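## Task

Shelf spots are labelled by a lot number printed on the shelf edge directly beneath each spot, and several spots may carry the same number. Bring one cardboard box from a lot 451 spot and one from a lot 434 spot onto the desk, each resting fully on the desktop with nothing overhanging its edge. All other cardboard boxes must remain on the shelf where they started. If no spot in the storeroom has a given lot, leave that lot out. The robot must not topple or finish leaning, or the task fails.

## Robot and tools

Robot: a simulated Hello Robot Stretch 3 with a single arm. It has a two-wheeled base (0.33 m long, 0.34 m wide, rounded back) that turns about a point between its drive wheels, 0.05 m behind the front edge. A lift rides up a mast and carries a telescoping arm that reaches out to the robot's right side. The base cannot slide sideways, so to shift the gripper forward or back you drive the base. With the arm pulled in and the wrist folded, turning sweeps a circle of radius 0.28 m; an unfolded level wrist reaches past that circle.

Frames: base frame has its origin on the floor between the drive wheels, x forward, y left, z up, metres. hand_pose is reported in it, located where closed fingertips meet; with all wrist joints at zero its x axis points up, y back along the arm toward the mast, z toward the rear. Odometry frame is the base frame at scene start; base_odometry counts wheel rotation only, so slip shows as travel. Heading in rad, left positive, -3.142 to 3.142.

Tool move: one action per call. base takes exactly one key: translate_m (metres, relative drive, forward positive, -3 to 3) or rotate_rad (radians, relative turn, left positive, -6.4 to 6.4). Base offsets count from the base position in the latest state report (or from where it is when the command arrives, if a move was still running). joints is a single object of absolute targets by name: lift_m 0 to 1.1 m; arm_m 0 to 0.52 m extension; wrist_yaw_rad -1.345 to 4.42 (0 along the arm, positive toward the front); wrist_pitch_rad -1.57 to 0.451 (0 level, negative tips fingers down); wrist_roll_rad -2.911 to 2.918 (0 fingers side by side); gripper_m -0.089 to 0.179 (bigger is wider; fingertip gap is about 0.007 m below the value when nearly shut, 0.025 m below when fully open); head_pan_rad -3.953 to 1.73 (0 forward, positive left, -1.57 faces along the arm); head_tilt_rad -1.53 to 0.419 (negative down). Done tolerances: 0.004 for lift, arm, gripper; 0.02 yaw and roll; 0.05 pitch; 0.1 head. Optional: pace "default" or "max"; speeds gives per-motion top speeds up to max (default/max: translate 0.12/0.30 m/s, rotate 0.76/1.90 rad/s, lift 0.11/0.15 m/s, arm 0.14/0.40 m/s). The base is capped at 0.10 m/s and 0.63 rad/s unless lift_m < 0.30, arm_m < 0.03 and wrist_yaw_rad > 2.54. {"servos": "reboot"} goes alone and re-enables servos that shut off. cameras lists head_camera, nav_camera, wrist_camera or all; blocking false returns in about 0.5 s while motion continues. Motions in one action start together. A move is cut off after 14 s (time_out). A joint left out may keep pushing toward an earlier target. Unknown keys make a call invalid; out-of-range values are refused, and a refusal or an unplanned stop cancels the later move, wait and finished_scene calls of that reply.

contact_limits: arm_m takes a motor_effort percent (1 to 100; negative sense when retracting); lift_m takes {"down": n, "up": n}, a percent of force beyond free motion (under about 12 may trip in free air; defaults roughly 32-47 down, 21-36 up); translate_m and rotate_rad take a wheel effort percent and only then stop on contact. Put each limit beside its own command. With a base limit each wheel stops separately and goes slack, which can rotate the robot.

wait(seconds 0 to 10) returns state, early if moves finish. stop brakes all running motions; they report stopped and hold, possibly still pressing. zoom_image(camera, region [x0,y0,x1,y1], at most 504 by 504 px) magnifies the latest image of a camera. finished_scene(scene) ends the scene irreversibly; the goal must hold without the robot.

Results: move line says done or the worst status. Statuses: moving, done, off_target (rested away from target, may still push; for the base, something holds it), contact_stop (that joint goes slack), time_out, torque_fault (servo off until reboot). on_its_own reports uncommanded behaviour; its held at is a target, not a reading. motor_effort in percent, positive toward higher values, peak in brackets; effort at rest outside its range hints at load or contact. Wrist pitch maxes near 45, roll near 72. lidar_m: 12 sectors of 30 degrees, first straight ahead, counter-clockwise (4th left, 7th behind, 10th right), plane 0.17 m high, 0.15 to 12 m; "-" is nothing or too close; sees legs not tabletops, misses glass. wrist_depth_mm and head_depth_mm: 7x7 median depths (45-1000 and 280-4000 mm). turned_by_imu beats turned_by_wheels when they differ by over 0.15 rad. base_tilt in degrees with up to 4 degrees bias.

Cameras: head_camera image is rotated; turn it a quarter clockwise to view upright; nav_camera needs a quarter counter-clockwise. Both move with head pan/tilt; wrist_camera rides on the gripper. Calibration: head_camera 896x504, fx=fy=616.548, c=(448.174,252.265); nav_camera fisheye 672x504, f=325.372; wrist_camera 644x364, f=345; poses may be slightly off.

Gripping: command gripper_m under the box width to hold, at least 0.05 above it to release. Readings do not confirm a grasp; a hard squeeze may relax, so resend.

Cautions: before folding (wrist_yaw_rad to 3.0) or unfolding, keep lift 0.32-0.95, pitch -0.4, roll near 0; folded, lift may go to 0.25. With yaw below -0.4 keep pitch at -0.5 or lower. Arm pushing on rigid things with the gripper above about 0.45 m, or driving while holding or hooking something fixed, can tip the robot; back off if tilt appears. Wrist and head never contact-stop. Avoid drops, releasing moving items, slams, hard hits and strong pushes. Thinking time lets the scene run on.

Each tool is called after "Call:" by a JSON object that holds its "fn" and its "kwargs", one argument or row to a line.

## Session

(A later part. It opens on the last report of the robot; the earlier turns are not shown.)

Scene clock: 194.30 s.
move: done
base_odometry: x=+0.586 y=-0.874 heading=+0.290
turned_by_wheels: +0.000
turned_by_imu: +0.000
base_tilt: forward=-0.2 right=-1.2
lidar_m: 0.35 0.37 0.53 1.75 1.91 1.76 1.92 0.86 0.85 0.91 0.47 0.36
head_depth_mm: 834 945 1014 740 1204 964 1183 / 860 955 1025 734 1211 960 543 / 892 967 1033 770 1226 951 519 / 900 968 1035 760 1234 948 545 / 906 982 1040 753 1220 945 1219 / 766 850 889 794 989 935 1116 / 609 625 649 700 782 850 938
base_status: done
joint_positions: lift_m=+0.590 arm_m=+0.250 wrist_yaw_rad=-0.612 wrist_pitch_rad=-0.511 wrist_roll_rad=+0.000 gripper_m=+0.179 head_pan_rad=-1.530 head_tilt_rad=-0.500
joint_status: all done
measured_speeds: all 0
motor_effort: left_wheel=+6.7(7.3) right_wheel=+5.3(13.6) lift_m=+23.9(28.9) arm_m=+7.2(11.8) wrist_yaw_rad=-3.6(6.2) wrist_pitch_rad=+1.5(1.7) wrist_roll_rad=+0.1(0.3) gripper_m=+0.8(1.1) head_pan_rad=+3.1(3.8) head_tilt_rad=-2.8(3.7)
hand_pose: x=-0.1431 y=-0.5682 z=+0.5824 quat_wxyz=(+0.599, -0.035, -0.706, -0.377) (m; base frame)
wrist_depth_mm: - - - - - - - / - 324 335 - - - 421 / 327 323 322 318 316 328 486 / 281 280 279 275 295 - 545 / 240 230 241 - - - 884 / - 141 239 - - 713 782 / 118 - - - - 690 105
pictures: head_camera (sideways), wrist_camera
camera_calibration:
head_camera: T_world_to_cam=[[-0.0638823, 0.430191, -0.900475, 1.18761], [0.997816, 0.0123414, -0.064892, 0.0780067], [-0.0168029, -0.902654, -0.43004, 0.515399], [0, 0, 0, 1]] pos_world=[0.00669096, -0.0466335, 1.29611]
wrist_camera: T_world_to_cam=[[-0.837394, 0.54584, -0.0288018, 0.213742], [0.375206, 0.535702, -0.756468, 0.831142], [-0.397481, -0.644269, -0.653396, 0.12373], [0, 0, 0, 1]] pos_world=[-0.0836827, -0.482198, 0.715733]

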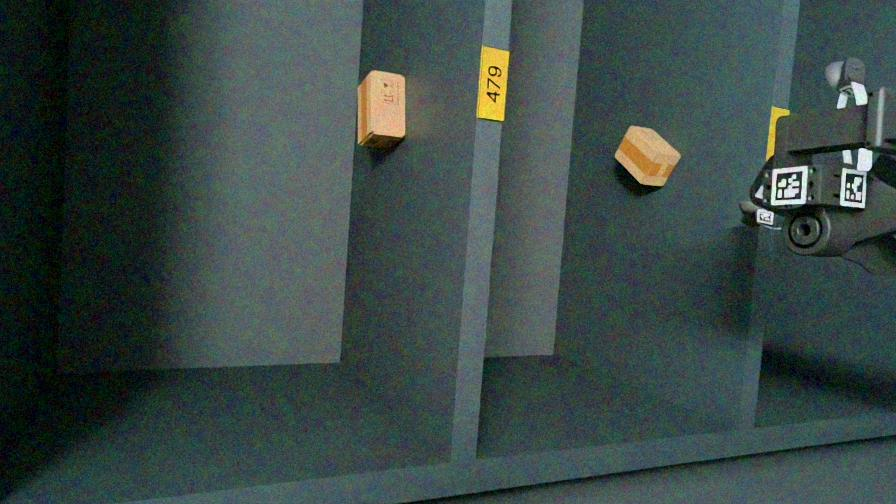

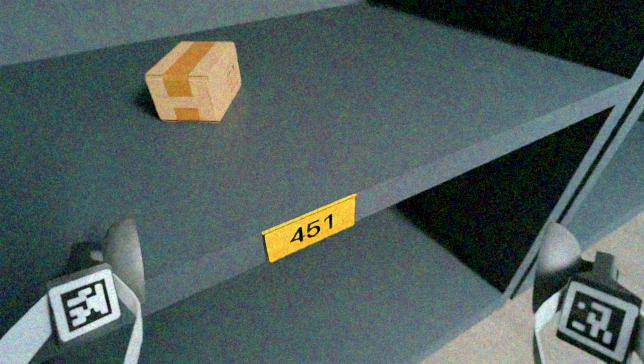

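Call:
{"fn": "move", "kwargs": {
  "base": {"rotate_rad": -0.203}
}}

Call:
{"fn": "move", "kwargs": {
  "base": {"translate_m": 0.125},
  "joints": {"wrist_yaw_rad": -0.395}
}}

Call:
{"fn": "move", "kwargs": {
  "joints": {"wrist_pitch_rad": -0.42},
  "cameras": ["wrist_camera"]
}}

Scene clock: 224.17 s.
move: done
base_odometry: x=+0.586 y=-0.874 heading=+0.088
turned_by_wheels: -0.203
turned_by_imu: -0.200
base_tilt: forward=-0.4 right=-1.3
lidar_m: 0.35 0.35 0.44 0.89 2.65 1.77 1.91 1.62 0.84 1.09 0.59 0.38
head_depth_mm: 838 1011 1070 785 1153 996 1154 / 864 1000 1066 776 1249 990 543 / 893 985 1050 771 1237 954 520 / 901 971 1030 760 1226 948 545 / 890 959 1020 749 1209 940 1225 / 879 949 1009 742 1201 934 1190 / 867 942 995 735 1127 934 1128
base_status: done
joint_positions: lift_m=+0.590 arm_m=+0.250 wrist_yaw_rad=-0.612 wrist_pitch_rad=-0.511 wrist_roll_rad=+0.000 gripper_m=+0.179 head_pan_rad=-1.530 head_tilt_rad=-0.500
joint_status: not commanded
measured_speeds: all 0
motor_effort: left_wheel=+7.9(12.6) right_wheel=-9.4(12.5) lift_m=+25.2(26.1) arm_m=-1.4(2.0) wrist_yaw_rad=-3.1(4.7) wrist_pitch_rad=+1.5(1.7) wrist_roll_rad=-0.2(0.3) gripper_m=+0.3(1.0) head_pan_rad=+2.4(3.3) head_tilt_rad=-2.1(3.3)
hand_pose: x=-0.1432 y=-0.5681 z=+0.5823 quat_wxyz=(+0.599, -0.035, -0.706, -0.377) (m; base frame)
wrist_depth_mm: - - - - - - - / 320 - - - - - - / 316 323 309 320 - - - / 283 279 278 297 - - - / 240 238 254 - 650 876 909 / - 140 - - 760 787 786 / - - - - 694 697 105
pictures: none

Scene clock: 226.53 s.
move: done
base_odometry: x=+0.711 y=-0.863 heading=+0.088
turned_by_wheels: +0.000
turned_by_imu: -0.001
base_tilt: forward=-0.2 right=-1.2
lidar_m: 0.23 0.23 0.29 0.58 2.73 1.88 2.04 1.73 0.92 1.07 0.38 0.25
head_depth_mm: 830 993 1073 790 1251 964 1241 / 858 980 1055 778 1252 961 542 / 887 973 1037 770 1236 953 520 / 885 957 1029 760 1218 948 543 / 877 945 1008 753 1203 941 1190 / 868 935 1004 744 1161 937 1157 / 701 734 723 649 709 792 873
base_status: done
joint_positions: lift_m=+0.590 arm_m=+0.250 wrist_yaw_rad=-0.398 wrist_pitch_rad=-0.511 wrist_roll_rad=+0.000 gripper_m=+0.179 head_pan_rad=-1.530 head_tilt_rad=-0.500
joint_status: all done
measured_speeds: all 0
motor_effort: left_wheel=+8.2(13.2) right_wheel=+3.4(7.3) lift_m=+25.6(26.6) arm_m=-7.9(7.9) wrist_yaw_rad=+3.1(4.6) wrist_pitch_rad=+1.7(1.8) wrist_roll_rad=+0.0(0.3) gripper_m=+1.0(1.2) head_pan_rad=+2.6(3.4) head_tilt_rad=-2.4(3.3)
hand_pose: x=-0.1036 y=-0.5900 z=+0.5823 quat_wxyz=(+0.635, +0.040, -0.706, -0.311) (m; base frame)
wrist_depth_mm: - - - - - - - / - - 338 - - - - / 328 324 322 318 316 326 - / 282 280 278 276 284 - 544 / 241 231 236 246 - - 618 / - 142 227 - - - 790 / 189 209 - - - 691 105
pictures: none

Scene clock: 227.27 s.
move: done
base_odometry: x=+0.711 y=-0.863 heading=+0.088
turned_by_wheels: +0.000
turned_by_imu: +0.000
base_tilt: forward=-0.2 right=-1.2
lidar_m: 0.23 0.23 0.29 0.58 2.72 1.88 2.03 1.72 0.92 1.07 0.38 0.25
head_depth_mm: 829 1000 1068 792 1266 964 1254 / 855 988 1049 780 1250 956 544 / 883 968 1040 770 1238 951 519 / 880 958 1029 761 1214 946 544 / 873 946 1015 754 1202 943 1196 / 866 936 996 742 1168 936 1156 / 702 735 726 649 709 796 875
base_status: not commanded
joint_positions: lift_m=+0.590 arm_m=+0.250 wrist_yaw_rad=-0.398 wrist_pitch_rad=-0.440 wrist_roll_rad=+0.000 gripper_m=+0.179 head_pan_rad=-1.530 head_tilt_rad=-0.500
joint_status: all done
measured_speeds: all 0
motor_effort: left_wheel=+8.5(8.7) right_wheel=+3.1(3.4) lift_m=+25.8(26.9) arm_m=-9.3(9.6) wrist_yaw_rad=+1.7(3.2) wrist_pitch_rad=+3.3(4.5) wrist_roll_rad=-0.1(0.3) gripper_m=+0.6(1.1) head_pan_rad=+2.6(3.1) head_tilt_rad=-2.3(3.0)
hand_pose: x=-0.1074 y=-0.5991 z=+0.5977 quat_wxyz=(+0.646, +0.015, -0.707, -0.288) (m; base frame)
wrist_depth_mm: - - - - 693 - - / - - 385 - - - - / - - 350 - - - - / 308 307 314 312 301 323 506 / 265 255 263 262 292 - 557 / 118 213 232 248 - 749 828 / 189 206 226 - - - 105
pictures: wrist_camera
camera_calibration:
wrist_camera: T_world_to_cam=[[-0.934932, 0.353857, -0.0262202, 0.133935], [0.231591, 0.552565, -0.800648, 0.867008], [-0.268827, -0.754624, -0.598561, 0.0429414], [0, 0, 0, 1]] pos_world=[-0.0640274, -0.494067, 0.723383]

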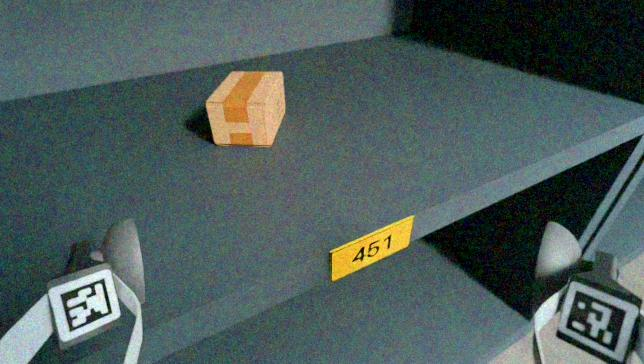

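Call:
{"fn": "move", "kwargs": {
  "joints": {"lift_m": 0.556, "arm_m": 0.42},
  "contact_limits": {"arm_m": 30},
  "cameras": ["wrist_camera"]
}}

Scene clock: 245.03 s.
move: done
base_odometry: x=+0.711 y=-0.863 heading=+0.088
turned_by_wheels: +0.000
turned_by_imu: +0.000
base_tilt: forward=-0.3 right=-1.0
lidar_m: 0.23 0.23 0.29 0.58 2.73 1.88 2.04 1.73 0.92 1.07 0.38 0.25
head_depth_mm: 831 997 1076 790 1257 969 1248 / 859 984 1060 780 1251 962 1176 / 886 970 1038 771 1234 683 1167 / 881 959 1029 761 1224 864 1198 / 872 947 1010 753 1199 945 1188 / 864 934 996 740 1169 938 1157 / 701 734 725 650 709 794 873
base_status: not commanded
joint_positions: lift_m=+0.556 arm_m=+0.420 wrist_yaw_rad=-0.398 wrist_pitch_rad=-0.440 wrist_roll_rad=+0.000 gripper_m=+0.179 head_pan_rad=-1.530 head_tilt_rad=-0.500
joint_status: all done
measured_speeds: all 0
motor_effort: left_wheel=+8.2(8.7) right_wheel=+2.4(3.6) lift_m=+26.3(28.8) arm_m=+13.1(15.1) wrist_yaw_rad=+1.9(3.0) wrist_pitch_rad=+3.2(3.4) wrist_roll_rad=-0.1(0.3) gripper_m=+0.8(1.1) head_pan_rad=+2.3(3.2) head_tilt_rad=-1.7(2.7)
contact_limits: arm_m 30 (drawing in: default 31, maximum 55; extending or still: default 40, maximum 69)
hand_pose: x=-0.1074 y=-0.7692 z=+0.5639 quat_wxyz=(+0.646, +0.015, -0.707, -0.288) (m; base frame)
wrist_depth_mm: 326 - - - - 555 - / - - - - - - - / 313 311 230 229 303 313 309 / 260 261 204 199 257 253 249 / 218 209 209 208 213 212 216 / 123 175 184 184 183 181 180 / - 158 161 160 160 159 107
pictures: wrist_camera
camera_calibration:
wrist_camera: T_world_to_cam=[[-0.934978, 0.353736, -0.026215, 0.193115], [0.231284, 0.551944, -0.801165, 0.933725], [-0.268931, -0.755135, -0.597869, -0.106458], [0, 0, 0, 1]] pos_world=[-0.064027, -0.664066, 0.689482]

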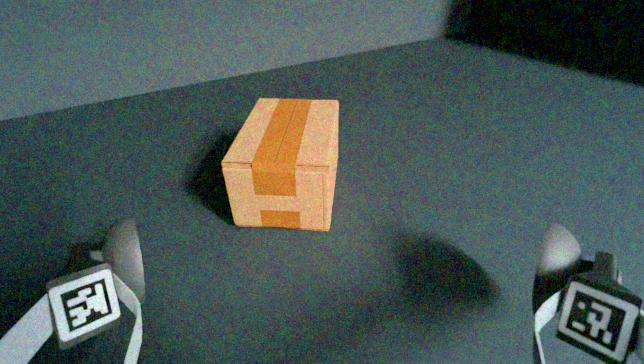

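Call:
{"fn": "move", "kwargs": {
  "joints": {"arm_m": 0.512},
  "contact_limits": {"arm_m": 30},
  "cameras": ["wrist_camera"]
}}

Call:
{"fn": "move", "kwargs": {
  "joints": {"gripper_m": 0.05},
  "cameras": ["wrist_camera"]
}}

Scene clock: 256.73 s.
move: done
base_odometry: x=+0.711 y=-0.863 heading=+0.088
turned_by_wheels: +0.000
turned_by_imu: +0.000
base_tilt: forward=-0.3 right=-1.2
lidar_m: 0.23 0.23 0.29 0.58 2.73 1.88 2.04 1.72 0.92 1.07 0.38 0.25
head_depth_mm: 830 992 1070 789 1260 967 1246 / 856 981 1057 779 1243 960 1156 / 887 971 1034 769 1234 754 1171 / 884 958 1024 761 1213 888 1193 / 876 947 1014 751 1196 939 1192 / 868 934 1001 742 1159 936 1150 / 702 734 723 651 709 792 868
base_status: not commanded
joint_positions: lift_m=+0.556 arm_m=+0.512 wrist_yaw_rad=-0.398 wrist_pitch_rad=-0.440 wrist_roll_rad=+0.000 gripper_m=+0.179 head_pan_rad=-1.530 head_tilt_rad=-0.500
joint_status: all done
measured_speeds: all 0
motor_effort: left_wheel=+8.3(8.9) right_wheel=+2.8(3.6) lift_m=+30.7(31.3) arm_m=+12.8(14.9) wrist_yaw_rad=+2.7(3.5) wrist_pitch_rad=+3.1(3.3) wrist_roll_rad=+0.1(0.3) gripper_m=+0.8(1.4) head_pan_rad=+1.9(2.7) head_tilt_rad=-2.1(2.3)
contact_limits: arm_m 30 (drawing in: default 31, maximum 55; extending or still: default 40, maximum 69)
hand_pose: x=-0.1074 y=-0.8612 z=+0.5639 quat_wxyz=(+0.646, +0.015, -0.707, -0.288) (m; base frame)
wrist_depth_mm: 261 287 320 - - 496 - / 278 306 332 - - - - / 297 312 308 304 303 312 310 / 263 261 258 172 244 253 249 / 219 209 215 145 199 212 215 / 123 175 184 124 127 182 180 / - 158 157 130 132 159 107
pictures: wrist_camera
camera_calibration:
wrist_camera: T_world_to_cam=[[-0.934978, 0.353736, -0.026215, 0.225659], [0.231284, 0.551944, -0.801165, 0.984504], [-0.268931, -0.755135, -0.597869, -0.17593], [0, 0, 0, 1]] pos_world=[-0.064027, -0.756066, 0.689482]

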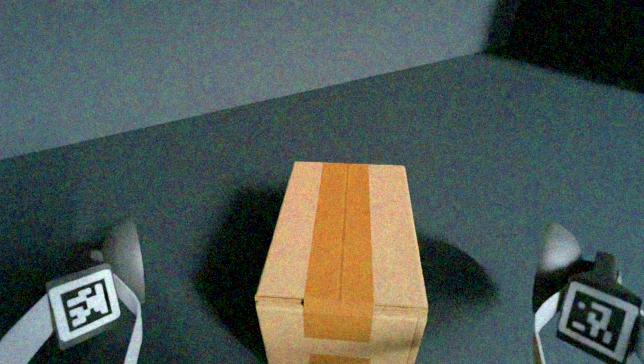

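Scene clock: 258.57 s.
move: done
base_odometry: x=+0.711 y=-0.863 heading=+0.088
turned_by_wheels: +0.000
turned_by_imu: +0.000
base_tilt: forward=-0.3 right=-1.2
lidar_m: 0.23 0.23 0.29 0.58 2.74 1.88 2.04 1.73 0.92 1.07 0.38 0.25
head_depth_mm: 834 996 1076 789 1255 971 1248 / 858 983 1056 779 1255 962 1153 / 883 973 1040 771 1237 756 1176 / 885 955 1035 762 1218 889 1206 / 874 949 1011 753 1193 942 1193 / 864 934 997 743 1159 939 1157 / 701 736 723 650 712 796 871
base_status: not commanded
joint_positions: lift_m=+0.556 arm_m=+0.512 wrist_yaw_rad=-0.395 wrist_pitch_rad=-0.435 wrist_roll_rad=+0.000 gripper_m=+0.050 head_pan_rad=-1.530 head_tilt_rad=-0.500
joint_status: all done
measured_speeds: all 0
motor_effort: left_wheel=+5.3(8.7) right_wheel=+0.6(3.6) lift_m=+27.8(30.6) arm_m=+11.2(13.2) wrist_yaw_rad=-0.3(3.6) wrist_pitch_rad=+2.4(3.3) wrist_roll_rad=+0.1(0.3) gripper_m=-6.1(84.2) head_pan_rad=+2.1(2.9) head_tilt_rad=-2.2(2.2)
contact_limits: arm_m 30 (drawing in: default 31, maximum 55; extending or still: default 40, maximum 69)
hand_pose: x=-0.1071 y=-0.8619 z=+0.5648 quat_wxyz=(+0.647, +0.014, -0.707, -0.286) (m; base frame)
wrist_depth_mm: 262 286 320 - - 499 - / 278 306 333 - - - - / 298 316 311 307 307 303 312 / 263 265 261 174 189 255 253 / 220 219 158 146 150 212 211 / 187 186 130 132 127 182 182 / 163 155 157 150 156 152 159
pictures: wrist_camera
camera_calibration:
wrist_camera: T_world_to_cam=[[-0.935929, 0.351224, -0.0260618, 0.223917], [0.228577, 0.549473, -0.803637, 0.984468], [-0.267936, -0.758104, -0.594549, -0.180155], [0, 0, 0, 1]] pos_world=[-0.0637264, -0.756159, 0.689879]

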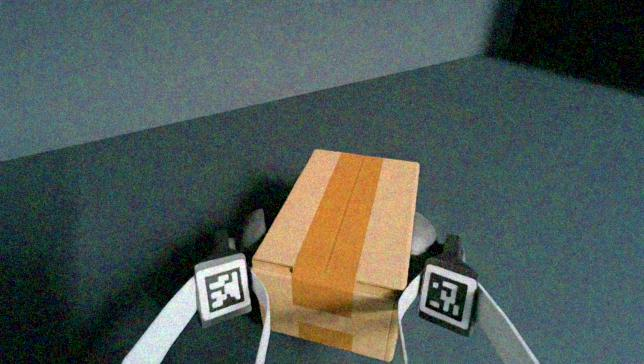

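Call:
{"fn": "move", "kwargs": {
  "joints": {"gripper_m": 0.02},
  "cameras": ["wrist_camera"]
}}

Scene clock: 267.00 s.
move: done
base_odometry: x=+0.711 y=-0.863 heading=+0.088
turned_by_wheels: +0.000
turned_by_imu: +0.000
base_tilt: forward=-0.2 right=-1.1
lidar_m: 0.23 0.23 0.28 0.58 2.73 1.88 2.04 1.72 0.91 1.07 0.38 0.25
head_depth_mm: 831 992 1074 789 1260 969 1252 / 856 982 1059 779 1248 956 1156 / 886 970 1037 769 1238 757 1165 / 884 960 1024 761 1218 888 1193 / 876 949 1012 752 1200 940 1192 / 869 933 1000 741 1171 937 1152 / 701 735 724 650 710 794 869
base_status: not commanded
joint_positions: lift_m=+0.556 arm_m=+0.512 wrist_yaw_rad=-0.395 wrist_pitch_rad=-0.435 wrist_roll_rad=+0.000 gripper_m=+0.021 head_pan_rad=-1.530 head_tilt_rad=-0.500
joint_status: all done
measured_speeds: all 0
motor_effort: left_wheel=+5.2(5.6) right_wheel=+1.0(1.8) lift_m=+23.2(23.7) arm_m=+3.2(4.9) wrist_yaw_rad=-0.2(1.1) wrist_pitch_rad=+2.4(2.5) wrist_roll_rad=-0.2(0.3) gripper_m=-17.1(88.3) head_pan_rad=+1.5(2.2) head_tilt_rad=-1.1(1.9)
contact_limits: arm_m 30 (drawing in: default 31, maximum 55; extending or still: default 40, maximum 69)
hand_pose: x=-0.1071 y=-0.8619 z=+0.5648 quat_wxyz=(+0.647, +0.014, -0.707, -0.286) (m; base frame)
wrist_depth_mm: 263 286 319 - - 491 - / 278 306 333 - - - - / 296 315 310 310 306 304 312 / 264 264 259 175 190 255 252 / 219 217 156 146 147 213 211 / 187 186 130 132 126 182 182 / 163 155 158 151 156 155 159
pictures: wrist_camera
camera_calibration:
wrist_camera: T_world_to_cam=[[-0.935929, 0.351224, -0.0260618, 0.223917], [0.228577, 0.549473, -0.803637, 0.984468], [-0.267936, -0.758104, -0.594549, -0.180155], [0, 0, 0, 1]] pos_world=[-0.0637264, -0.756159, 0.689879]

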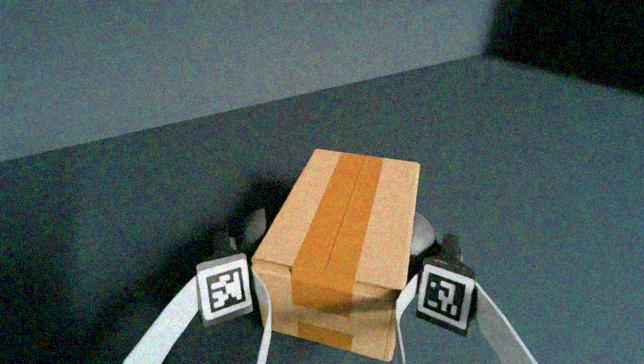

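Call:
{"fn": "move", "kwargs": {
  "joints": {"gripper_m": 0.012}
}}

Call:
{"fn": "move", "kwargs": {
  "joints": {"lift_m": 0.62},
  "speeds": {"lift_m": 0.04},
  "cameras": ["wrist_camera"]
}}

Scene clock: 275.07 s.
move: done
base_odometry: x=+0.711 y=-0.863 heading=+0.088
turned_by_wheels: +0.000
turned_by_imu: +0.000
base_tilt: forward=-0.4 right=-1.1
lidar_m: 0.23 0.23 0.29 0.58 2.72 1.88 2.04 1.73 0.92 1.07 0.38 0.25
head_depth_mm: 834 995 1079 791 1264 965 1248 / 854 980 1060 781 1253 960 1158 / 886 971 1038 770 1228 754 1179 / 888 959 1027 760 1216 890 1196 / 876 949 1015 750 1197 944 1192 / 866 935 993 743 1166 939 1154 / 702 737 725 649 711 797 874
base_status: not commanded
joint_positions: lift_m=+0.556 arm_m=+0.512 wrist_yaw_rad=-0.395 wrist_pitch_rad=-0.435 wrist_roll_rad=+0.000 gripper_m=+0.013 head_pan_rad=-1.530 head_tilt_rad=-0.500
joint_status: all done
measured_speeds: all 0
motor_effort: left_wheel=+5.1(5.6) right_wheel=+0.4(1.6) lift_m=+25.2(25.9) arm_m=-4.3(4.7) wrist_yaw_rad=-0.5(1.2) wrist_pitch_rad=+2.4(2.5) wrist_roll_rad=+0.0(0.3) gripper_m=-19.7(60.0) head_pan_rad=+2.0(2.0) head_tilt_rad=-0.3(1.3)
contact_limits: arm_m 30 (drawing in: default 31, maximum 55; extending or still: default 40, maximum 69)
hand_pose: x=-0.1071 y=-0.8619 z=+0.5648 quat_wxyz=(+0.647, +0.014, -0.707, -0.286) (m; base frame)
wrist_depth_mm: 263 286 319 - - 498 - / 277 305 331 - - - - / 299 315 311 308 306 302 314 / 265 263 262 174 190 254 255 / 218 218 156 146 147 213 211 / 187 186 130 132 126 182 182 / 163 111 158 150 156 156 158
pictures: none

Scene clock: 277.17 s.
move: done
base_odometry: x=+0.711 y=-0.863 heading=+0.088
turned_by_wheels: +0.000
turned_by_imu: +0.000
base_tilt: forward=-0.4 right=-1.3
lidar_m: 0.23 0.23 0.28 0.58 2.72 1.88 2.04 1.73 0.92 1.07 0.39 0.25
head_depth_mm: 830 993 1074 788 1265 964 1246 / 858 984 1057 780 1246 927 482 / 883 971 1039 772 760 871 1207 / 886 959 1032 762 1206 918 1197 / 874 946 1012 753 1200 943 1193 / 866 932 999 746 1172 937 1156 / 703 735 723 650 710 790 870
base_status: not commanded
joint_positions: lift_m=+0.620 arm_m=+0.512 wrist_yaw_rad=-0.395 wrist_pitch_rad=-0.441 wrist_roll_rad=+0.000 gripper_m=+0.013 head_pan_rad=-1.530 head_tilt_rad=-0.500
joint_status: all done
measured_speeds: all 0
motor_effort: left_wheel=+5.3(5.8) right_wheel=+1.8(1.8) lift_m=+29.7(35.1) arm_m=-9.3(9.3) wrist_yaw_rad=-0.2(1.4) wrist_pitch_rad=+3.4(3.6) wrist_roll_rad=+0.2(0.3) gripper_m=-19.6(20.5) head_pan_rad=+1.7(2.1) head_tilt_rad=-0.5(1.6)
contact_limits: arm_m 30 (drawing in: default 31, maximum 55; extending or still: default 40, maximum 69)
hand_pose: x=-0.1068 y=-0.8613 z=+0.6275 quat_wxyz=(+0.646, +0.016, -0.707, -0.288) (m; base frame)
wrist_depth_mm: 262 286 321 - - 490 - / 280 306 332 - - 534 - / 299 324 - - - - - / 318 339 - 176 175 - - / 307 307 156 146 148 297 296 / 262 262 129 132 126 255 255 / 234 101 222 150 214 214 223
pictures: wrist_camera
camera_calibration:
wrist_camera: T_world_to_cam=[[-0.935857, 0.351395, -0.0263328, 0.225908], [0.230386, 0.553607, -0.800276, 1.03614], [-0.266635, -0.755011, -0.599053, -0.136649], [0, 0, 0, 1]] pos_world=[-0.0637292, -0.756166, 0.753284]

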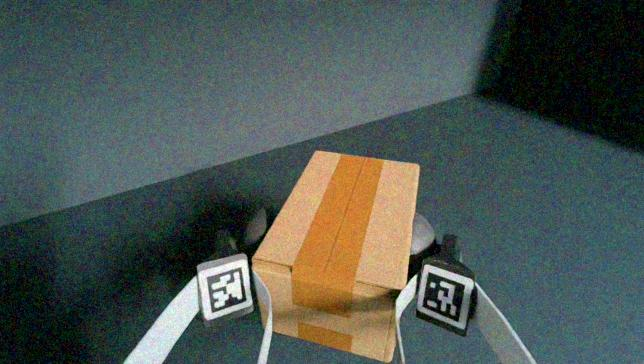

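Call:
{"fn": "move", "kwargs": {
  "joints": {"arm_m": 0.03, "head_pan_rad": -3.1, "head_tilt_rad": -0.4},
  "cameras": ["wrist_camera"]
}}

Call:
{"fn": "move", "kwargs": {
  "base": {"translate_m": -0.65},
  "joints": {"lift_m": 0.86},
  "pace": "max"
}}

Call:
{"fn": "move", "kwargs": {
  "base": {"rotate_rad": -1.395},
  "cameras": ["head_camera","nav_camera"]
}}

Scene clock: 321.40 s.
move: done
base_odometry: x=+0.711 y=-0.863 heading=+0.088
turned_by_wheels: +0.000
turned_by_imu: +0.000
base_tilt: forward=-0.3 right=-1.3
lidar_m: 0.23 0.23 0.29 0.58 2.72 1.88 2.03 1.73 0.92 1.07 0.38 0.25
head_depth_mm: 1830 1948 2071 2157 2203 1799 1430 / 1811 1916 2052 2215 2322 1788 1420 / 1765 1878 2006 2154 2283 1789 1407 / 1746 1850 1983 2142 2253 1782 1409 / 1707 1820 1953 2092 2216 1772 1391 / 1704 1805 1926 2064 2170 1764 1399 / 1688 1789 1916 2051 2162 1740 1389
base_status: not commanded
joint_positions: lift_m=+0.620 arm_m=+0.030 wrist_yaw_rad=-0.395 wrist_pitch_rad=-0.442 wrist_roll_rad=+0.000 gripper_m=+0.013 head_pan_rad=-3.100 head_tilt_rad=-0.400
joint_status: all done
measured_speeds: all 0
motor_effort: left_wheel=+5.6(6.2) right_wheel=+1.4(2.1) lift_m=+28.4(28.9) arm_m=-12.6(14.6) wrist_yaw_rad=+0.5(2.0) wrist_pitch_rad=+3.5(3.6) wrist_roll_rad=+0.0(0.3) gripper_m=-19.8(20.3) head_pan_rad=+3.2(5.6) head_tilt_rad=+5.3(8.0)
hand_pose: x=-0.1068 y=-0.3792 z=+0.6274 quat_wxyz=(+0.646, +0.017, -0.707, -0.288) (m; base frame)
wrist_depth_mm: - - - - - - 907 / - - - - - 624 - / - - - - - - - / - - - 175 176 - - / - - 150 146 146 965 - / - - 129 132 126 863 870 / - 101 - 150 740 742 764
pictures: wrist_camera
camera_calibration:
wrist_camera: T_world_to_cam=[[-0.935859, 0.351392, -0.0262895, 0.0564991], [0.230487, 0.554004, -0.799972, 0.769104], [-0.266539, -0.754721, -0.599461, 0.227599], [0, 0, 0, 1]] pos_world=[-0.0637294, -0.274167, 0.753184]

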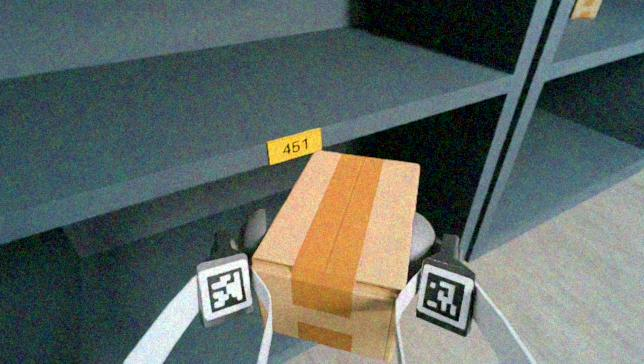

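Scene clock: 328.87 s.
move: done
base_odometry: x=+0.063 y=-0.920 heading=+0.088
turned_by_wheels: +0.000
turned_by_imu: +0.000
base_tilt: forward=-0.2 right=-1.2
lidar_m: 0.87 0.87 1.08 2.19 2.39 1.31 1.40 1.21 1.21 0.72 1.18 0.95
head_depth_mm: 1244 1333 1438 1535 1683 1746 - / 1224 1307 1391 1520 1645 1727 - / 1195 1283 1365 1474 1597 1714 - / 1192 1267 1358 1458 1576 1661 1448 / 1175 1259 1340 1434 1553 1648 1398 / 1165 1239 1319 1409 1518 1644 1399 / 1148 1224 1301 1385 1496 1601 1385
base_status: done
joint_positions: lift_m=+0.860 arm_m=+0.030 wrist_yaw_rad=-0.395 wrist_pitch_rad=-0.442 wrist_roll_rad=+0.000 gripper_m=+0.013 head_pan_rad=-3.100 head_tilt_rad=-0.400
joint_status: all done
measured_speeds: all 0
motor_effort: left_wheel=-0.5(10.3) right_wheel=-10.5(14.7) lift_m=+24.3(34.5) arm_m=-8.0(13.0) wrist_yaw_rad=-0.8(1.9) wrist_pitch_rad=+3.7(3.8) wrist_roll_rad=+0.0(0.3) gripper_m=-19.5(20.3) head_pan_rad=+3.5(4.1) head_tilt_rad=+3.2(5.5)
hand_pose: x=-0.1067 y=-0.3791 z=+0.8673 quat_wxyz=(+0.646, +0.017, -0.707, -0.288) (m; base frame)
wrist_depth_mm: - 382 - - - - - / - - - - - - - / - - - - - 961 - / - - - 176 182 - - / - - 148 146 148 - - / - - 130 132 126 - - / - 101 784 148 959 983 -
pictures: none

Scene clock: 332.20 s.
move: done
base_odometry: x=+0.063 y=-0.920 heading=-1.307
turned_by_wheels: -1.395
turned_by_imu: -1.371
base_tilt: forward=-0.4 right=-1.3
lidar_m: 0.72 1.09 0.89 0.87 0.91 1.29 3.52 1.32 1.30 1.40 1.21 1.20
head_depth_mm: 2936 3141 3372 3460 2442 1796 - / 2978 3203 3383 3542 2448 1794 - / 3015 3210 3403 3519 2437 1781 - / 3013 3209 3412 3574 2383 1780 1454 / 3100 3223 3419 3606 2376 1776 1404 / 3101 3219 3483 3413 2361 1749 1396 / 3063 3205 3403 1953 2339 1748 1384
base_status: done
joint_positions: lift_m=+0.860 arm_m=+0.030 wrist_yaw_rad=-0.395 wrist_pitch_rad=-0.442 wrist_roll_rad=+0.000 gripper_m=+0.013 head_pan_rad=-3.100 head_tilt_rad=-0.400
joint_status: not commanded
measured_speeds: all 0
motor_effort: left_wheel=+8.1(11.5) right_wheel=-9.5(13.8) lift_m=+24.7(24.9) arm_m=-13.6(13.6) wrist_yaw_rad=+0.2(1.8) wrist_pitch_rad=+3.7(3.8) wrist_roll_rad=+0.0(0.3) gripper_m=-19.7(20.2) head_pan_rad=+3.5(3.8) head_tilt_rad=+2.9(4.3)
hand_pose: x=-0.1067 y=-0.3791 z=+0.8673 quat_wxyz=(+0.646, +0.017, -0.707, -0.288) (m; base frame)
wrist_depth_mm: - - - - - - - / - - - - - - - / - - - - - - - / - - - 176 - - - / - - 154 146 148 - - / - - 130 132 126 - - / - 110 - 150 963 977 -
pictures: head_camera (sideways), nav_camera (sideways)
camera_calibration:
head_camera: T_world_to_cam=[[0.33783, 0.0604581, -0.939263, 1.23581], [0.00672741, -0.998064, -0.0618233, 0.0800984], [-0.941183, 0.014567, -0.337583, 0.400673], [0, 0, 0, 1]] pos_world=[-0.0409258, -0.000607805, 1.30096]
nav_camera: T_world_to_cam=[[-0.363734, -0.0322485, 0.930944, -1.16631], [-0.0572795, 0.998284, 0.0122012, 0.0346423], [-0.92974, -0.048886, -0.364957, 0.433861], [0, 0, 0, 1]] pos_world=[-0.0188654, -0.0509849, 1.24369]

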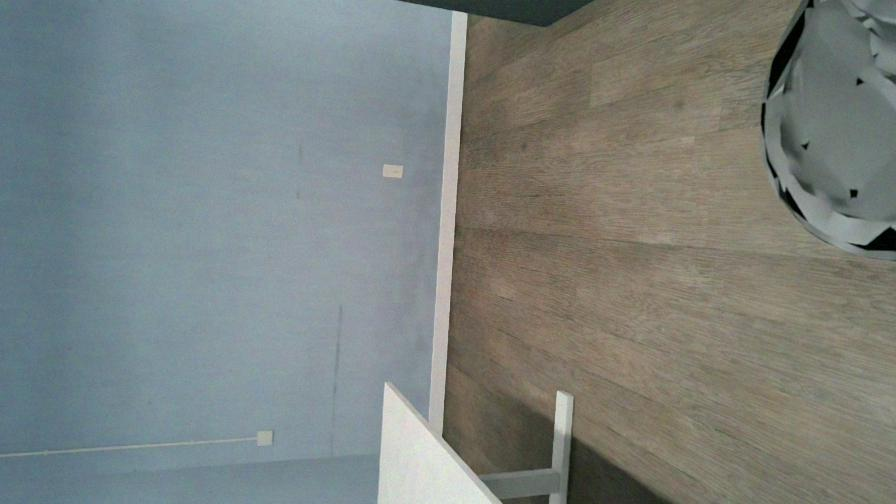

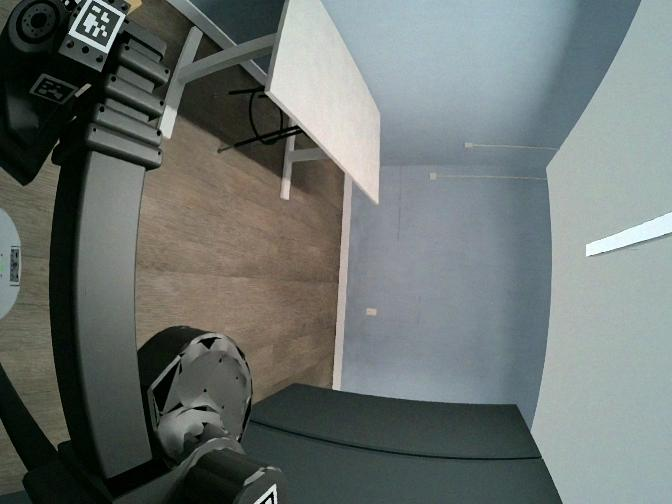

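Call:
{"fn": "move", "kwargs": {
  "base": {"translate_m": -1.05},
  "joints": {"head_pan_rad": -1.57, "head_tilt_rad": -0.6},
  "cameras": ["head_camera","wrist_camera"]
}}

Scene clock: 355.00 s.
move: done
base_odometry: x=-0.211 y=+0.094 heading=-1.306
turned_by_wheels: +0.000
turned_by_imu: -0.001
base_tilt: forward=-0.3 right=-1.3
lidar_m: 1.75 1.24 0.94 0.91 0.96 1.35 2.51 1.41 0.78 0.94 1.45 1.99
head_depth_mm: 1126 1235 1360 1139 841 1539 - / 1125 1234 1361 1122 836 504 - / 1132 1236 1372 1117 829 330 - / 1133 1241 1373 1102 853 1473 - / 1141 1254 1358 1092 848 1378 1199 / 1140 1256 1386 1133 844 1456 1215 / 1146 1254 1405 1562 1638 1436 1216
base_status: done
joint_positions: lift_m=+0.860 arm_m=+0.030 wrist_yaw_rad=-0.395 wrist_pitch_rad=-0.442 wrist_roll_rad=+0.000 gripper_m=+0.013 head_pan_rad=-1.570 head_tilt_rad=-0.600
joint_status: all done
measured_speeds: all 0
motor_effort: left_wheel=-0.6(9.9) right_wheel=-11.2(15.0) lift_m=+25.2(25.8) arm_m=-7.1(12.1) wrist_yaw_rad=-0.1(2.1) wrist_pitch_rad=+3.7(3.8) wrist_roll_rad=+0.0(0.3) gripper_m=-19.9(20.2) head_pan_rad=-3.2(6.0) head_tilt_rad=-4.9(9.9)
hand_pose: x=-0.1067 y=-0.3791 z=+0.8673 quat_wxyz=(+0.646, +0.017, -0.707, -0.288) (m; base frame)
wrist_depth_mm: - - - - - - - / - - - - - - - / - - - - - - - / - - - 176 183 - - / - - 148 146 147 - - / - - 130 132 126 - - / - 110 - 148 960 978 -
pictures: head_camera (sideways), wrist_camera
camera_calibration:
head_camera: T_world_to_cam=[[-0.0466911, 0.520085, -0.852837, 1.12535], [0.997501, -0.0210373, -0.0674404, 0.0812933], [-0.0530161, -0.853855, -0.517803, 0.629753], [0, 0, 0, 1]] pos_world=[0.00484067, -0.0458484, 1.29131]
wrist_camera: T_world_to_cam=[[-0.935849, 0.351413, -0.0263732, 0.0628981], [0.230762, 0.55454, -0.799522, 0.960816], [-0.266337, -0.754317, -0.600058, 0.372186], [0, 0, 0, 1]] pos_world=[-0.0637298, -0.274168, 0.993185]

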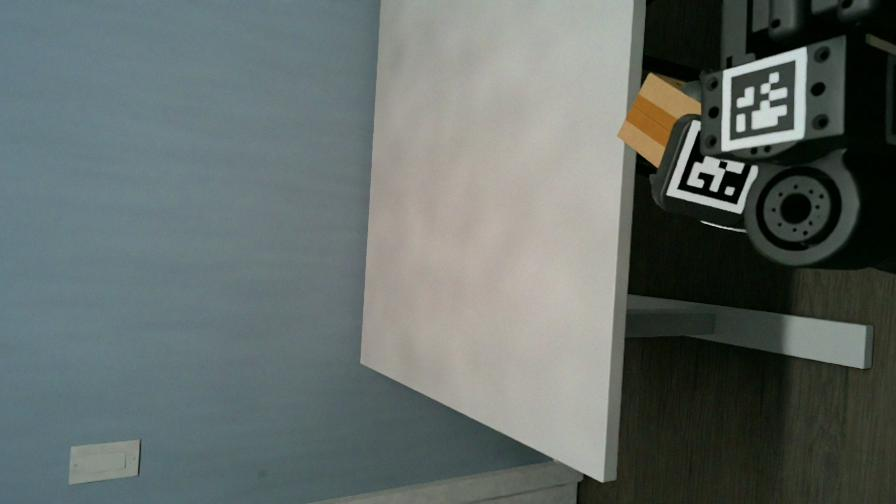

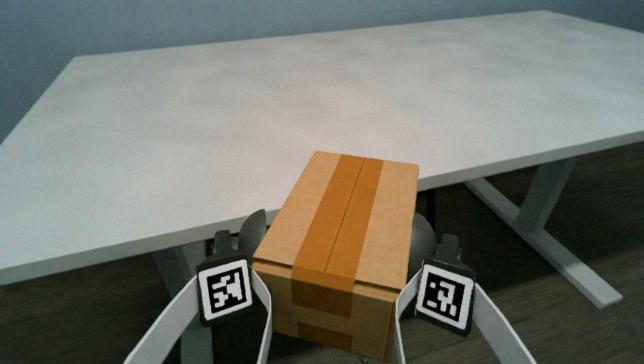

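Call:
{"fn": "move", "kwargs": {
  "joints": {"arm_m": 0.36}
}}

Call:
{"fn": "move", "kwargs": {
  "joints": {"lift_m": 0.78},
  "cameras": ["wrist_camera"]
}}

Call:
{"fn": "move", "kwargs": {
  "joints": {"lift_m": 0.765},
  "speeds": {"lift_m": 0.02},
  "contact_limits": {"lift_m": {"down": 12}},
  "cameras": ["wrist_camera"]
}}

Scene clock: 370.43 s.
move: done
base_odometry: x=-0.211 y=+0.094 heading=-1.306
turned_by_wheels: +0.000
turned_by_imu: +0.000
base_tilt: forward=-0.2 right=-1.3
lidar_m: 1.75 1.24 0.93 0.91 0.95 1.35 2.51 1.41 0.78 0.94 1.45 1.98
head_depth_mm: 1125 1232 1364 1134 324 - - / 1115 1232 1376 430 344 1413 1211 / 1127 1232 1350 495 802 1461 1237 / 1130 1244 1358 526 820 1474 1231 / 1141 1247 1365 1087 850 1390 1191 / 1141 1254 1385 1132 842 1451 1216 / 1139 1260 1398 1562 1640 1445 1212
base_status: not commanded
joint_positions: lift_m=+0.860 arm_m=+0.360 wrist_yaw_rad=-0.395 wrist_pitch_rad=-0.442 wrist_roll_rad=+0.000 gripper_m=+0.013 head_pan_rad=-1.570 head_tilt_rad=-0.600
joint_status: all done
measured_speeds: all 0
motor_effort: left_wheel=-0.8(1.3) right_wheel=-11.0(12.0) lift_m=+25.6(26.4) arm_m=+12.7(15.1) wrist_yaw_rad=-0.8(1.8) wrist_pitch_rad=+3.7(3.8) wrist_roll_rad=+0.0(0.3) gripper_m=-19.8(20.4) head_pan_rad=-2.8(3.6) head_tilt_rad=-4.7(5.9)
hand_pose: x=-0.1067 y=-0.7091 z=+0.8672 quat_wxyz=(+0.646, +0.017, -0.707, -0.288) (m; base frame)
wrist_depth_mm: - - - - - - - / - - - - - - - / - - - - - - - / - - - 176 176 - - / - - 148 146 145 - - / - - 129 132 126 - - / - 101 - 145 132 107 -
pictures: none

Scene clock: 372.00 s.
move: done
base_odometry: x=-0.211 y=+0.094 heading=-1.306
turned_by_wheels: +0.000
turned_by_imu: +0.000
base_tilt: forward=-0.4 right=-1.2
lidar_m: 1.76 1.24 0.93 0.91 0.96 1.35 2.52 1.41 0.78 0.94 1.45 1.99
head_depth_mm: 1121 1227 1365 1132 843 1459 302 / 1125 1234 1371 1125 450 362 1155 / 1130 1239 1380 1117 558 1474 1239 / 1136 1239 1371 1099 576 1465 1232 / 1136 1247 1359 1092 846 1401 1198 / 1137 1253 1399 1131 842 1450 1221 / 1148 1256 1403 1563 1624 1446 1210
base_status: not commanded
joint_positions: lift_m=+0.780 arm_m=+0.360 wrist_yaw_rad=-0.395 wrist_pitch_rad=-0.442 wrist_roll_rad=+0.000 gripper_m=+0.013 head_pan_rad=-1.570 head_tilt_rad=-0.600
joint_status: all done
measured_speeds: all 0
motor_effort: left_wheel=-0.6(1.0) right_wheel=-10.9(12.1) lift_m=+23.4(26.9) arm_m=+11.0(13.0) wrist_yaw_rad=+1.5(1.5) wrist_pitch_rad=+3.7(3.9) wrist_roll_rad=-0.1(0.3) gripper_m=-19.8(20.0) head_pan_rad=-2.4(3.3) head_tilt_rad=-4.7(5.5)
hand_pose: x=-0.1067 y=-0.7091 z=+0.7872 quat_wxyz=(+0.646, +0.017, -0.707, -0.288) (m; base frame)
wrist_depth_mm: - - - - - - - / - - - - - - - / - - - - - - - / - - - 176 175 - - / - - 149 146 145 - - / - - 129 132 126 - - / - 101 - 145 132 107 -
pictures: wrist_camera
camera_calibration:
wrist_camera: T_world_to_cam=[[-0.935846, 0.351424, -0.0263244, 0.176717], [0.230768, 0.554653, -0.799441, 1.07985], [-0.266342, -0.754229, -0.600167, 0.0754088], [0, 0, 0, 1]] pos_world=[-0.0637298, -0.604168, 0.913185]

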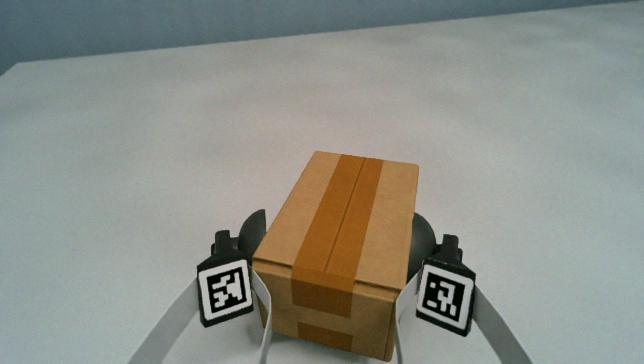

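Scene clock: 373.13 s.
move: done
base_odometry: x=-0.211 y=+0.094 heading=-1.306
turned_by_wheels: +0.000
turned_by_imu: +0.000
base_tilt: forward=-0.2 right=-1.3
lidar_m: 1.76 1.24 0.93 0.91 0.95 1.35 2.51 1.41 0.78 0.94 1.44 1.98
head_depth_mm: 1123 1232 1356 1135 843 1455 308 / 1121 1223 1367 1121 493 371 325 / 1121 1232 1371 1107 549 1470 1236 / 1128 1246 1360 1101 578 1472 1226 / 1140 1248 1374 1093 847 1388 1195 / 1137 1248 1386 1130 840 1446 1218 / 1145 1257 1399 1567 1628 1446 1206
base_status: not commanded
joint_positions: lift_m=+0.765 arm_m=+0.360 wrist_yaw_rad=-0.395 wrist_pitch_rad=-0.442 wrist_roll_rad=+0.000 gripper_m=+0.013 head_pan_rad=-1.570 head_tilt_rad=-0.600
joint_status: all done
measured_speeds: all 0
motor_effort: left_wheel=-0.5(0.8) right_wheel=-11.6(12.0) lift_m=+23.6(25.9) arm_m=+9.8(11.1) wrist_yaw_rad=+0.8(1.2) wrist_pitch_rad=+3.7(3.8) wrist_roll_rad=+0.1(0.3) gripper_m=-19.4(20.2) head_pan_rad=-2.6(3.3) head_tilt_rad=-4.0(5.2)
contact_limits: lift_m down 12 (down: maximum 72; up: maximum 65)
hand_pose: x=-0.1067 y=-0.7091 z=+0.7722 quat_wxyz=(+0.646, +0.017, -0.707, -0.288) (m; base frame)
wrist_depth_mm: - - - - - - - / - - - - - - - / - - - - - - - / - - - 176 175 - - / - - 149 146 146 - - / - - 129 132 126 - - / - 101 - 145 132 107 -
pictures: wrist_camera
camera_calibration:
wrist_camera: T_world_to_cam=[[-0.935846, 0.351424, -0.0263244, 0.176322], [0.230768, 0.554653, -0.799441, 1.06786], [-0.266342, -0.754229, -0.600167, 0.0664063], [0, 0, 0, 1]] pos_world=[-0.0637298, -0.604168, 0.898185]

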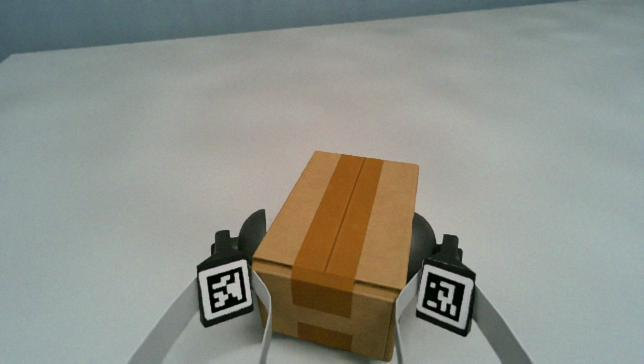

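Lower in small steps, watching wrist_pitch.

Call:
{"fn": "move", "kwargs": {
  "joints": {"lift_m": 0.757},
  "speeds": {"lift_m": 0.02}
}}

Call:
{"fn": "move", "kwargs": {
  "joints": {"lift_m": 0.751},
  "speeds": {"lift_m": 0.02}
}}

Call:
{"fn": "move", "kwargs": {
  "joints": {"lift_m": 0.745},
  "speeds": {"lift_m": 0.02},
  "cameras": ["wrist_camera"]
}}

Scene clock: 381.27 s.
move: done
base_odometry: x=-0.211 y=+0.094 heading=-1.306
turned_by_wheels: +0.000
turned_by_imu: +0.000
base_tilt: forward=-0.3 right=-1.3
lidar_m: 1.76 1.24 0.93 0.91 0.95 1.35 2.52 1.41 0.78 0.94 1.45 1.99
head_depth_mm: 1115 1225 1358 1135 840 1460 309 / 1124 1235 1355 1122 506 377 327 / 1128 1236 1378 1106 551 1470 1236 / 1139 1242 1367 1096 581 1472 1225 / 1136 1244 1363 1091 844 1380 1199 / 1144 1246 1388 1132 842 1462 1211 / 1149 1261 1399 1561 1633 1443 1216
base_status: not commanded
joint_positions: lift_m=+0.757 arm_m=+0.360 wrist_yaw_rad=-0.395 wrist_pitch_rad=-0.443 wrist_roll_rad=+0.000 gripper_m=+0.013 head_pan_rad=-1.570 head_tilt_rad=-0.600
joint_status: all done
measured_speeds: all 0
motor_effort: left_wheel=-0.3(0.9) right_wheel=-11.7(12.3) lift_m=+25.6(26.4) arm_m=+4.9(6.0) wrist_yaw_rad=-1.1(1.4) wrist_pitch_rad=+3.7(3.8) wrist_roll_rad=+0.0(0.4) gripper_m=-19.4(20.0) head_pan_rad=-2.1(2.8) head_tilt_rad=-3.8(4.9)
hand_pose: x=-0.1067 y=-0.7091 z=+0.7642 quat_wxyz=(+0.646, +0.017, -0.707, -0.288) (m; base frame)
wrist_depth_mm: - - - - - - - / - - - - - - - / - - - - - - - / - - - 176 175 - - / - - 149 146 145 - - / - - 129 132 126 - - / - 101 - 145 132 107 -
pictures: none

Scene clock: 381.93 s.
move: done
base_odometry: x=-0.211 y=+0.094 heading=-1.306
turned_by_wheels: +0.000
turned_by_imu: +0.000
base_tilt: forward=-0.2 right=-1.2
lidar_m: 1.75 1.24 0.93 0.91 0.96 1.35 2.52 1.41 0.78 0.94 1.45 1.98
head_depth_mm: 1117 1223 1356 1138 842 1462 322 / 1125 1228 1362 1126 537 380 330 / 1127 1234 1361 1107 553 1474 1232 / 1128 1244 1367 1102 584 1474 1229 / 1134 1253 1363 1093 847 1384 1197 / 1142 1254 1395 1136 842 1459 1222 / 1145 1261 1409 1574 1628 1444 1211
base_status: not commanded
joint_positions: lift_m=+0.751 arm_m=+0.360 wrist_yaw_rad=-0.395 wrist_pitch_rad=-0.443 wrist_roll_rad=+0.000 gripper_m=+0.013 head_pan_rad=-1.570 head_tilt_rad=-0.600
joint_status: all done
measured_speeds: all 0
motor_effort: left_wheel=-0.3(0.8) right_wheel=-10.8(11.7) lift_m=+25.5(27.5) arm_m=+3.8(5.3) wrist_yaw_rad=-0.1(1.9) wrist_pitch_rad=+3.8(3.8) wrist_roll_rad=-0.1(0.3) gripper_m=-19.5(19.9) head_pan_rad=-2.1(2.4) head_tilt_rad=-3.8(4.2)
hand_pose: x=-0.1067 y=-0.7091 z=+0.7582 quat_wxyz=(+0.646, +0.017, -0.707, -0.288) (m; base frame)
wrist_depth_mm: - - - - - - - / - - - - - - - / - - - - - - - / - - - 176 176 - - / - - 148 146 146 - - / - - 129 132 126 - - / - 102 - 145 132 107 -
pictures: none

Scene clock: 382.60 s.
move: done
base_odometry: x=-0.211 y=+0.094 heading=-1.306
turned_by_wheels: +0.000
turned_by_imu: +0.000
base_tilt: forward=-0.4 right=-1.4
lidar_m: 1.76 1.24 0.94 0.91 0.95 1.35 2.52 1.42 0.78 0.94 1.44 1.99
head_depth_mm: 1118 1232 1358 1136 842 1456 328 / 1128 1236 1365 1121 763 385 336 / 1129 1236 1375 1114 551 1443 1239 / 1132 1242 1371 1100 585 1471 1220 / 1132 1252 1370 1092 845 1385 1197 / 1141 1255 1394 1130 841 1453 1218 / 1143 1261 1395 1564 1646 1443 1213
base_status: not commanded
joint_positions: lift_m=+0.745 arm_m=+0.360 wrist_yaw_rad=-0.395 wrist_pitch_rad=-0.443 wrist_roll_rad=+0.000 gripper_m=+0.013 head_pan_rad=-1.570 head_tilt_rad=-0.600
joint_status: all done
measured_speeds: all 0
motor_effort: left_wheel=-0.6(1.0) right_wheel=-10.6(11.6) lift_m=+24.5(25.0) arm_m=+2.8(4.1) wrist_yaw_rad=+0.0(1.3) wrist_pitch_rad=+3.8(3.8) wrist_roll_rad=-0.1(0.3) gripper_m=-19.6(20.0) head_pan_rad=-1.8(2.7) head_tilt_rad=-3.0(5.0)
hand_pose: x=-0.1067 y=-0.7091 z=+0.7522 quat_wxyz=(+0.646, +0.017, -0.707, -0.288) (m; base frame)
wrist_depth_mm: - - - - - - - / - - - - - - - / - - - - - - - / - - - 175 175 - - / - - 148 146 145 - - / - - 129 132 126 - - / - 101 - 145 132 107 -
pictures: wrist_camera
camera_calibration:
wrist_camera: T_world_to_cam=[[-0.935846, 0.351426, -0.0263228, 0.175793], [0.230789, 0.554714, -0.799393, 1.05178], [-0.266326, -0.754183, -0.600232, 0.054428], [0, 0, 0, 1]] pos_world=[-0.0637298, -0.604168, 0.878085]

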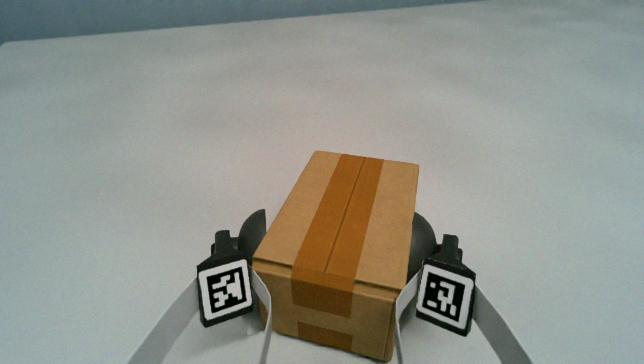

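Call:
{"fn": "move", "kwargs": {
  "joints": {"lift_m": 0.739},
  "speeds": {"lift_m": 0.02}
}}

Call:
{"fn": "move", "kwargs": {
  "joints": {"lift_m": 0.734},
  "speeds": {"lift_m": 0.02}
}}

Call:
{"fn": "move", "kwargs": {
  "joints": {"lift_m": 0.729},
  "speeds": {"lift_m": 0.02},
  "cameras": ["wrist_camera","head_camera"]
}}

Scene clock: 389.93 s.
move: done
base_odometry: x=-0.211 y=+0.094 heading=-1.306
turned_by_wheels: +0.000
turned_by_imu: +0.000
base_tilt: forward=-0.3 right=-1.2
lidar_m: 1.75 1.24 0.93 0.91 0.95 1.35 2.52 1.41 0.78 0.94 1.44 1.99
head_depth_mm: 1119 1227 1359 1134 844 1460 344 / 1126 1233 1364 1123 781 394 342 / 1125 1239 1376 1114 554 1445 1229 / 1139 1241 1365 1101 587 1465 1230 / 1141 1253 1367 1086 846 1382 1200 / 1142 1252 1387 1135 842 1452 1214 / 1138 1260 1398 1570 1636 1448 1208
base_status: not commanded
joint_positions: lift_m=+0.739 arm_m=+0.360 wrist_yaw_rad=-0.395 wrist_pitch_rad=-0.423 wrist_roll_rad=+0.000 gripper_m=+0.013 head_pan_rad=-1.570 head_tilt_rad=-0.600
joint_status: all done
measured_speeds: all 0
motor_effort: left_wheel=-0.1(1.3) right_wheel=-11.4(11.8) lift_m=+22.6(30.0) arm_m=-1.7(1.7) wrist_yaw_rad=-1.1(1.8) wrist_pitch_rad=+0.2(3.7) wrist_roll_rad=-0.3(0.3) gripper_m=-19.6(19.9) head_pan_rad=-1.9(2.2) head_tilt_rad=-3.7(4.0)
hand_pose: x=-0.1077 y=-0.7114 z=+0.7505 quat_wxyz=(+0.649, +0.010, -0.707, -0.282) (m; base frame)
wrist_depth_mm: - - - - - - - / - - - - - - - / - - - - - - - / - - - 175 175 - - / - - 148 146 145 - - / - - 130 132 126 - - / - 101 - 145 132 107 -
pictures: none

Scene clock: 390.57 s.
move: done
base_odometry: x=-0.211 y=+0.094 heading=-1.306
turned_by_wheels: +0.000
turned_by_imu: +0.000
base_tilt: forward=-0.2 right=-1.4
lidar_m: 1.75 1.24 0.94 0.91 0.95 1.35 2.51 1.41 0.78 0.94 1.44 1.99
head_depth_mm: 1125 1227 1362 1132 844 1451 1197 / 1126 1234 1367 1123 778 393 347 / 1131 1245 1368 1114 553 1445 1236 / 1131 1242 1361 1105 589 1460 1229 / 1134 1247 1373 1092 849 1395 1194 / 1143 1253 1392 1136 845 1449 1217 / 1149 1264 1405 1573 1630 1450 1212
base_status: not commanded
joint_positions: lift_m=+0.734 arm_m=+0.360 wrist_yaw_rad=-0.395 wrist_pitch_rad=-0.404 wrist_roll_rad=+0.000 gripper_m=+0.013 head_pan_rad=-1.570 head_tilt_rad=-0.600
joint_status: all done
measured_speeds: all 0
motor_effort: left_wheel=-0.4(1.2) right_wheel=-11.1(11.6) lift_m=+18.8(22.8) arm_m=-2.2(2.3) wrist_yaw_rad=-0.6(1.2) wrist_pitch_rad=-3.4(3.7) wrist_roll_rad=+0.0(0.3) gripper_m=-19.4(20.2) head_pan_rad=-1.6(2.1) head_tilt_rad=-3.0(4.0)
hand_pose: x=-0.1086 y=-0.7136 z=+0.7497 quat_wxyz=(+0.652, +0.004, -0.707, -0.276) (m; base frame)
wrist_depth_mm: - - - - - - - / - - - - - - - / - - - - - - - / - - - 176 176 - - / - - 150 145 145 - - / - - 129 131 126 - - / - 101 - 144 135 107 -
pictures: none

Scene clock: 391.20 s.
move: done
base_odometry: x=-0.211 y=+0.094 heading=-1.306
turned_by_wheels: +0.000
turned_by_imu: +0.000
base_tilt: forward=-0.3 right=-1.2
lidar_m: 1.75 1.24 0.93 0.91 0.95 1.35 2.51 1.41 0.78 0.94 1.44 1.99
head_depth_mm: 1121 1228 1370 1134 841 1491 1223 / 1126 1233 1367 1121 782 395 352 / 1126 1239 1377 1113 553 1440 1234 / 1131 1237 1370 1098 583 1476 1233 / 1135 1251 1365 1089 851 1393 1198 / 1140 1253 1396 1141 841 1449 1220 / 1142 1262 1403 1559 1639 1452 1207
base_status: not commanded
joint_positions: lift_m=+0.729 arm_m=+0.360 wrist_yaw_rad=-0.395 wrist_pitch_rad=-0.386 wrist_roll_rad=+0.000 gripper_m=+0.013 head_pan_rad=-1.570 head_tilt_rad=-0.600
joint_status: all done
measured_speeds: all 0
motor_effort: left_wheel=-0.3(0.8) right_wheel=-11.8(12.2) lift_m=+17.7(19.9) arm_m=-3.3(3.3) wrist_yaw_rad=-0.1(1.5) wrist_pitch_rad=-6.8(7.0) wrist_roll_rad=-0.1(0.3) gripper_m=-19.5(20.0) head_pan_rad=-1.7(2.1) head_tilt_rad=-3.2(4.0)
hand_pose: x=-0.1094 y=-0.7156 z=+0.7489 quat_wxyz=(+0.654, -0.003, -0.707, -0.270) (m; base frame)
wrist_depth_mm: - - - - - - - / - - - - - - - / - - - - - - - / - - - 177 176 - - / - - 153 145 145 - - / - - 129 130 126 - - / - 101 - 144 133 107 -
pictures: head_camera (sideways), wrist_camera
camera_calibration:
head_camera: T_world_to_cam=[[-0.0466374, 0.520164, -0.852792, 1.12529], [0.997493, -0.0212288, -0.0674995, 0.0813613], [-0.0532145, -0.853802, -0.517871, 0.629844], [0, 0, 0, 1]] pos_world=[0.00484027, -0.0458481, 1.29131]
wrist_camera: T_world_to_cam=[[-0.936419, 0.350047, -0.0242007, 0.172801], [0.212968, 0.512192, -0.832048, 1.04552], [-0.278861, -0.7843, -0.554175, -0.0105887], [0, 0, 0, 1]] pos_world=[-0.0638024, -0.604302, 0.86824]

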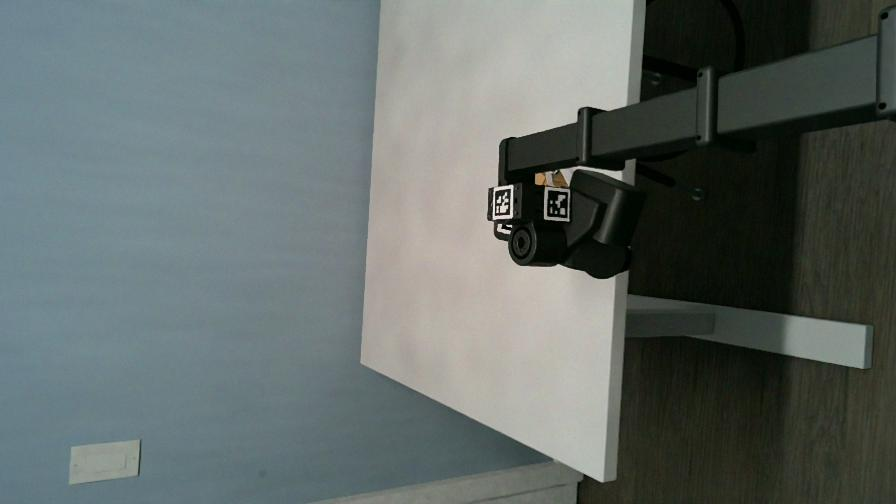

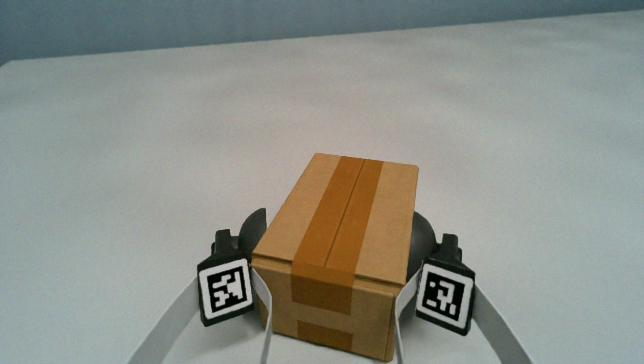

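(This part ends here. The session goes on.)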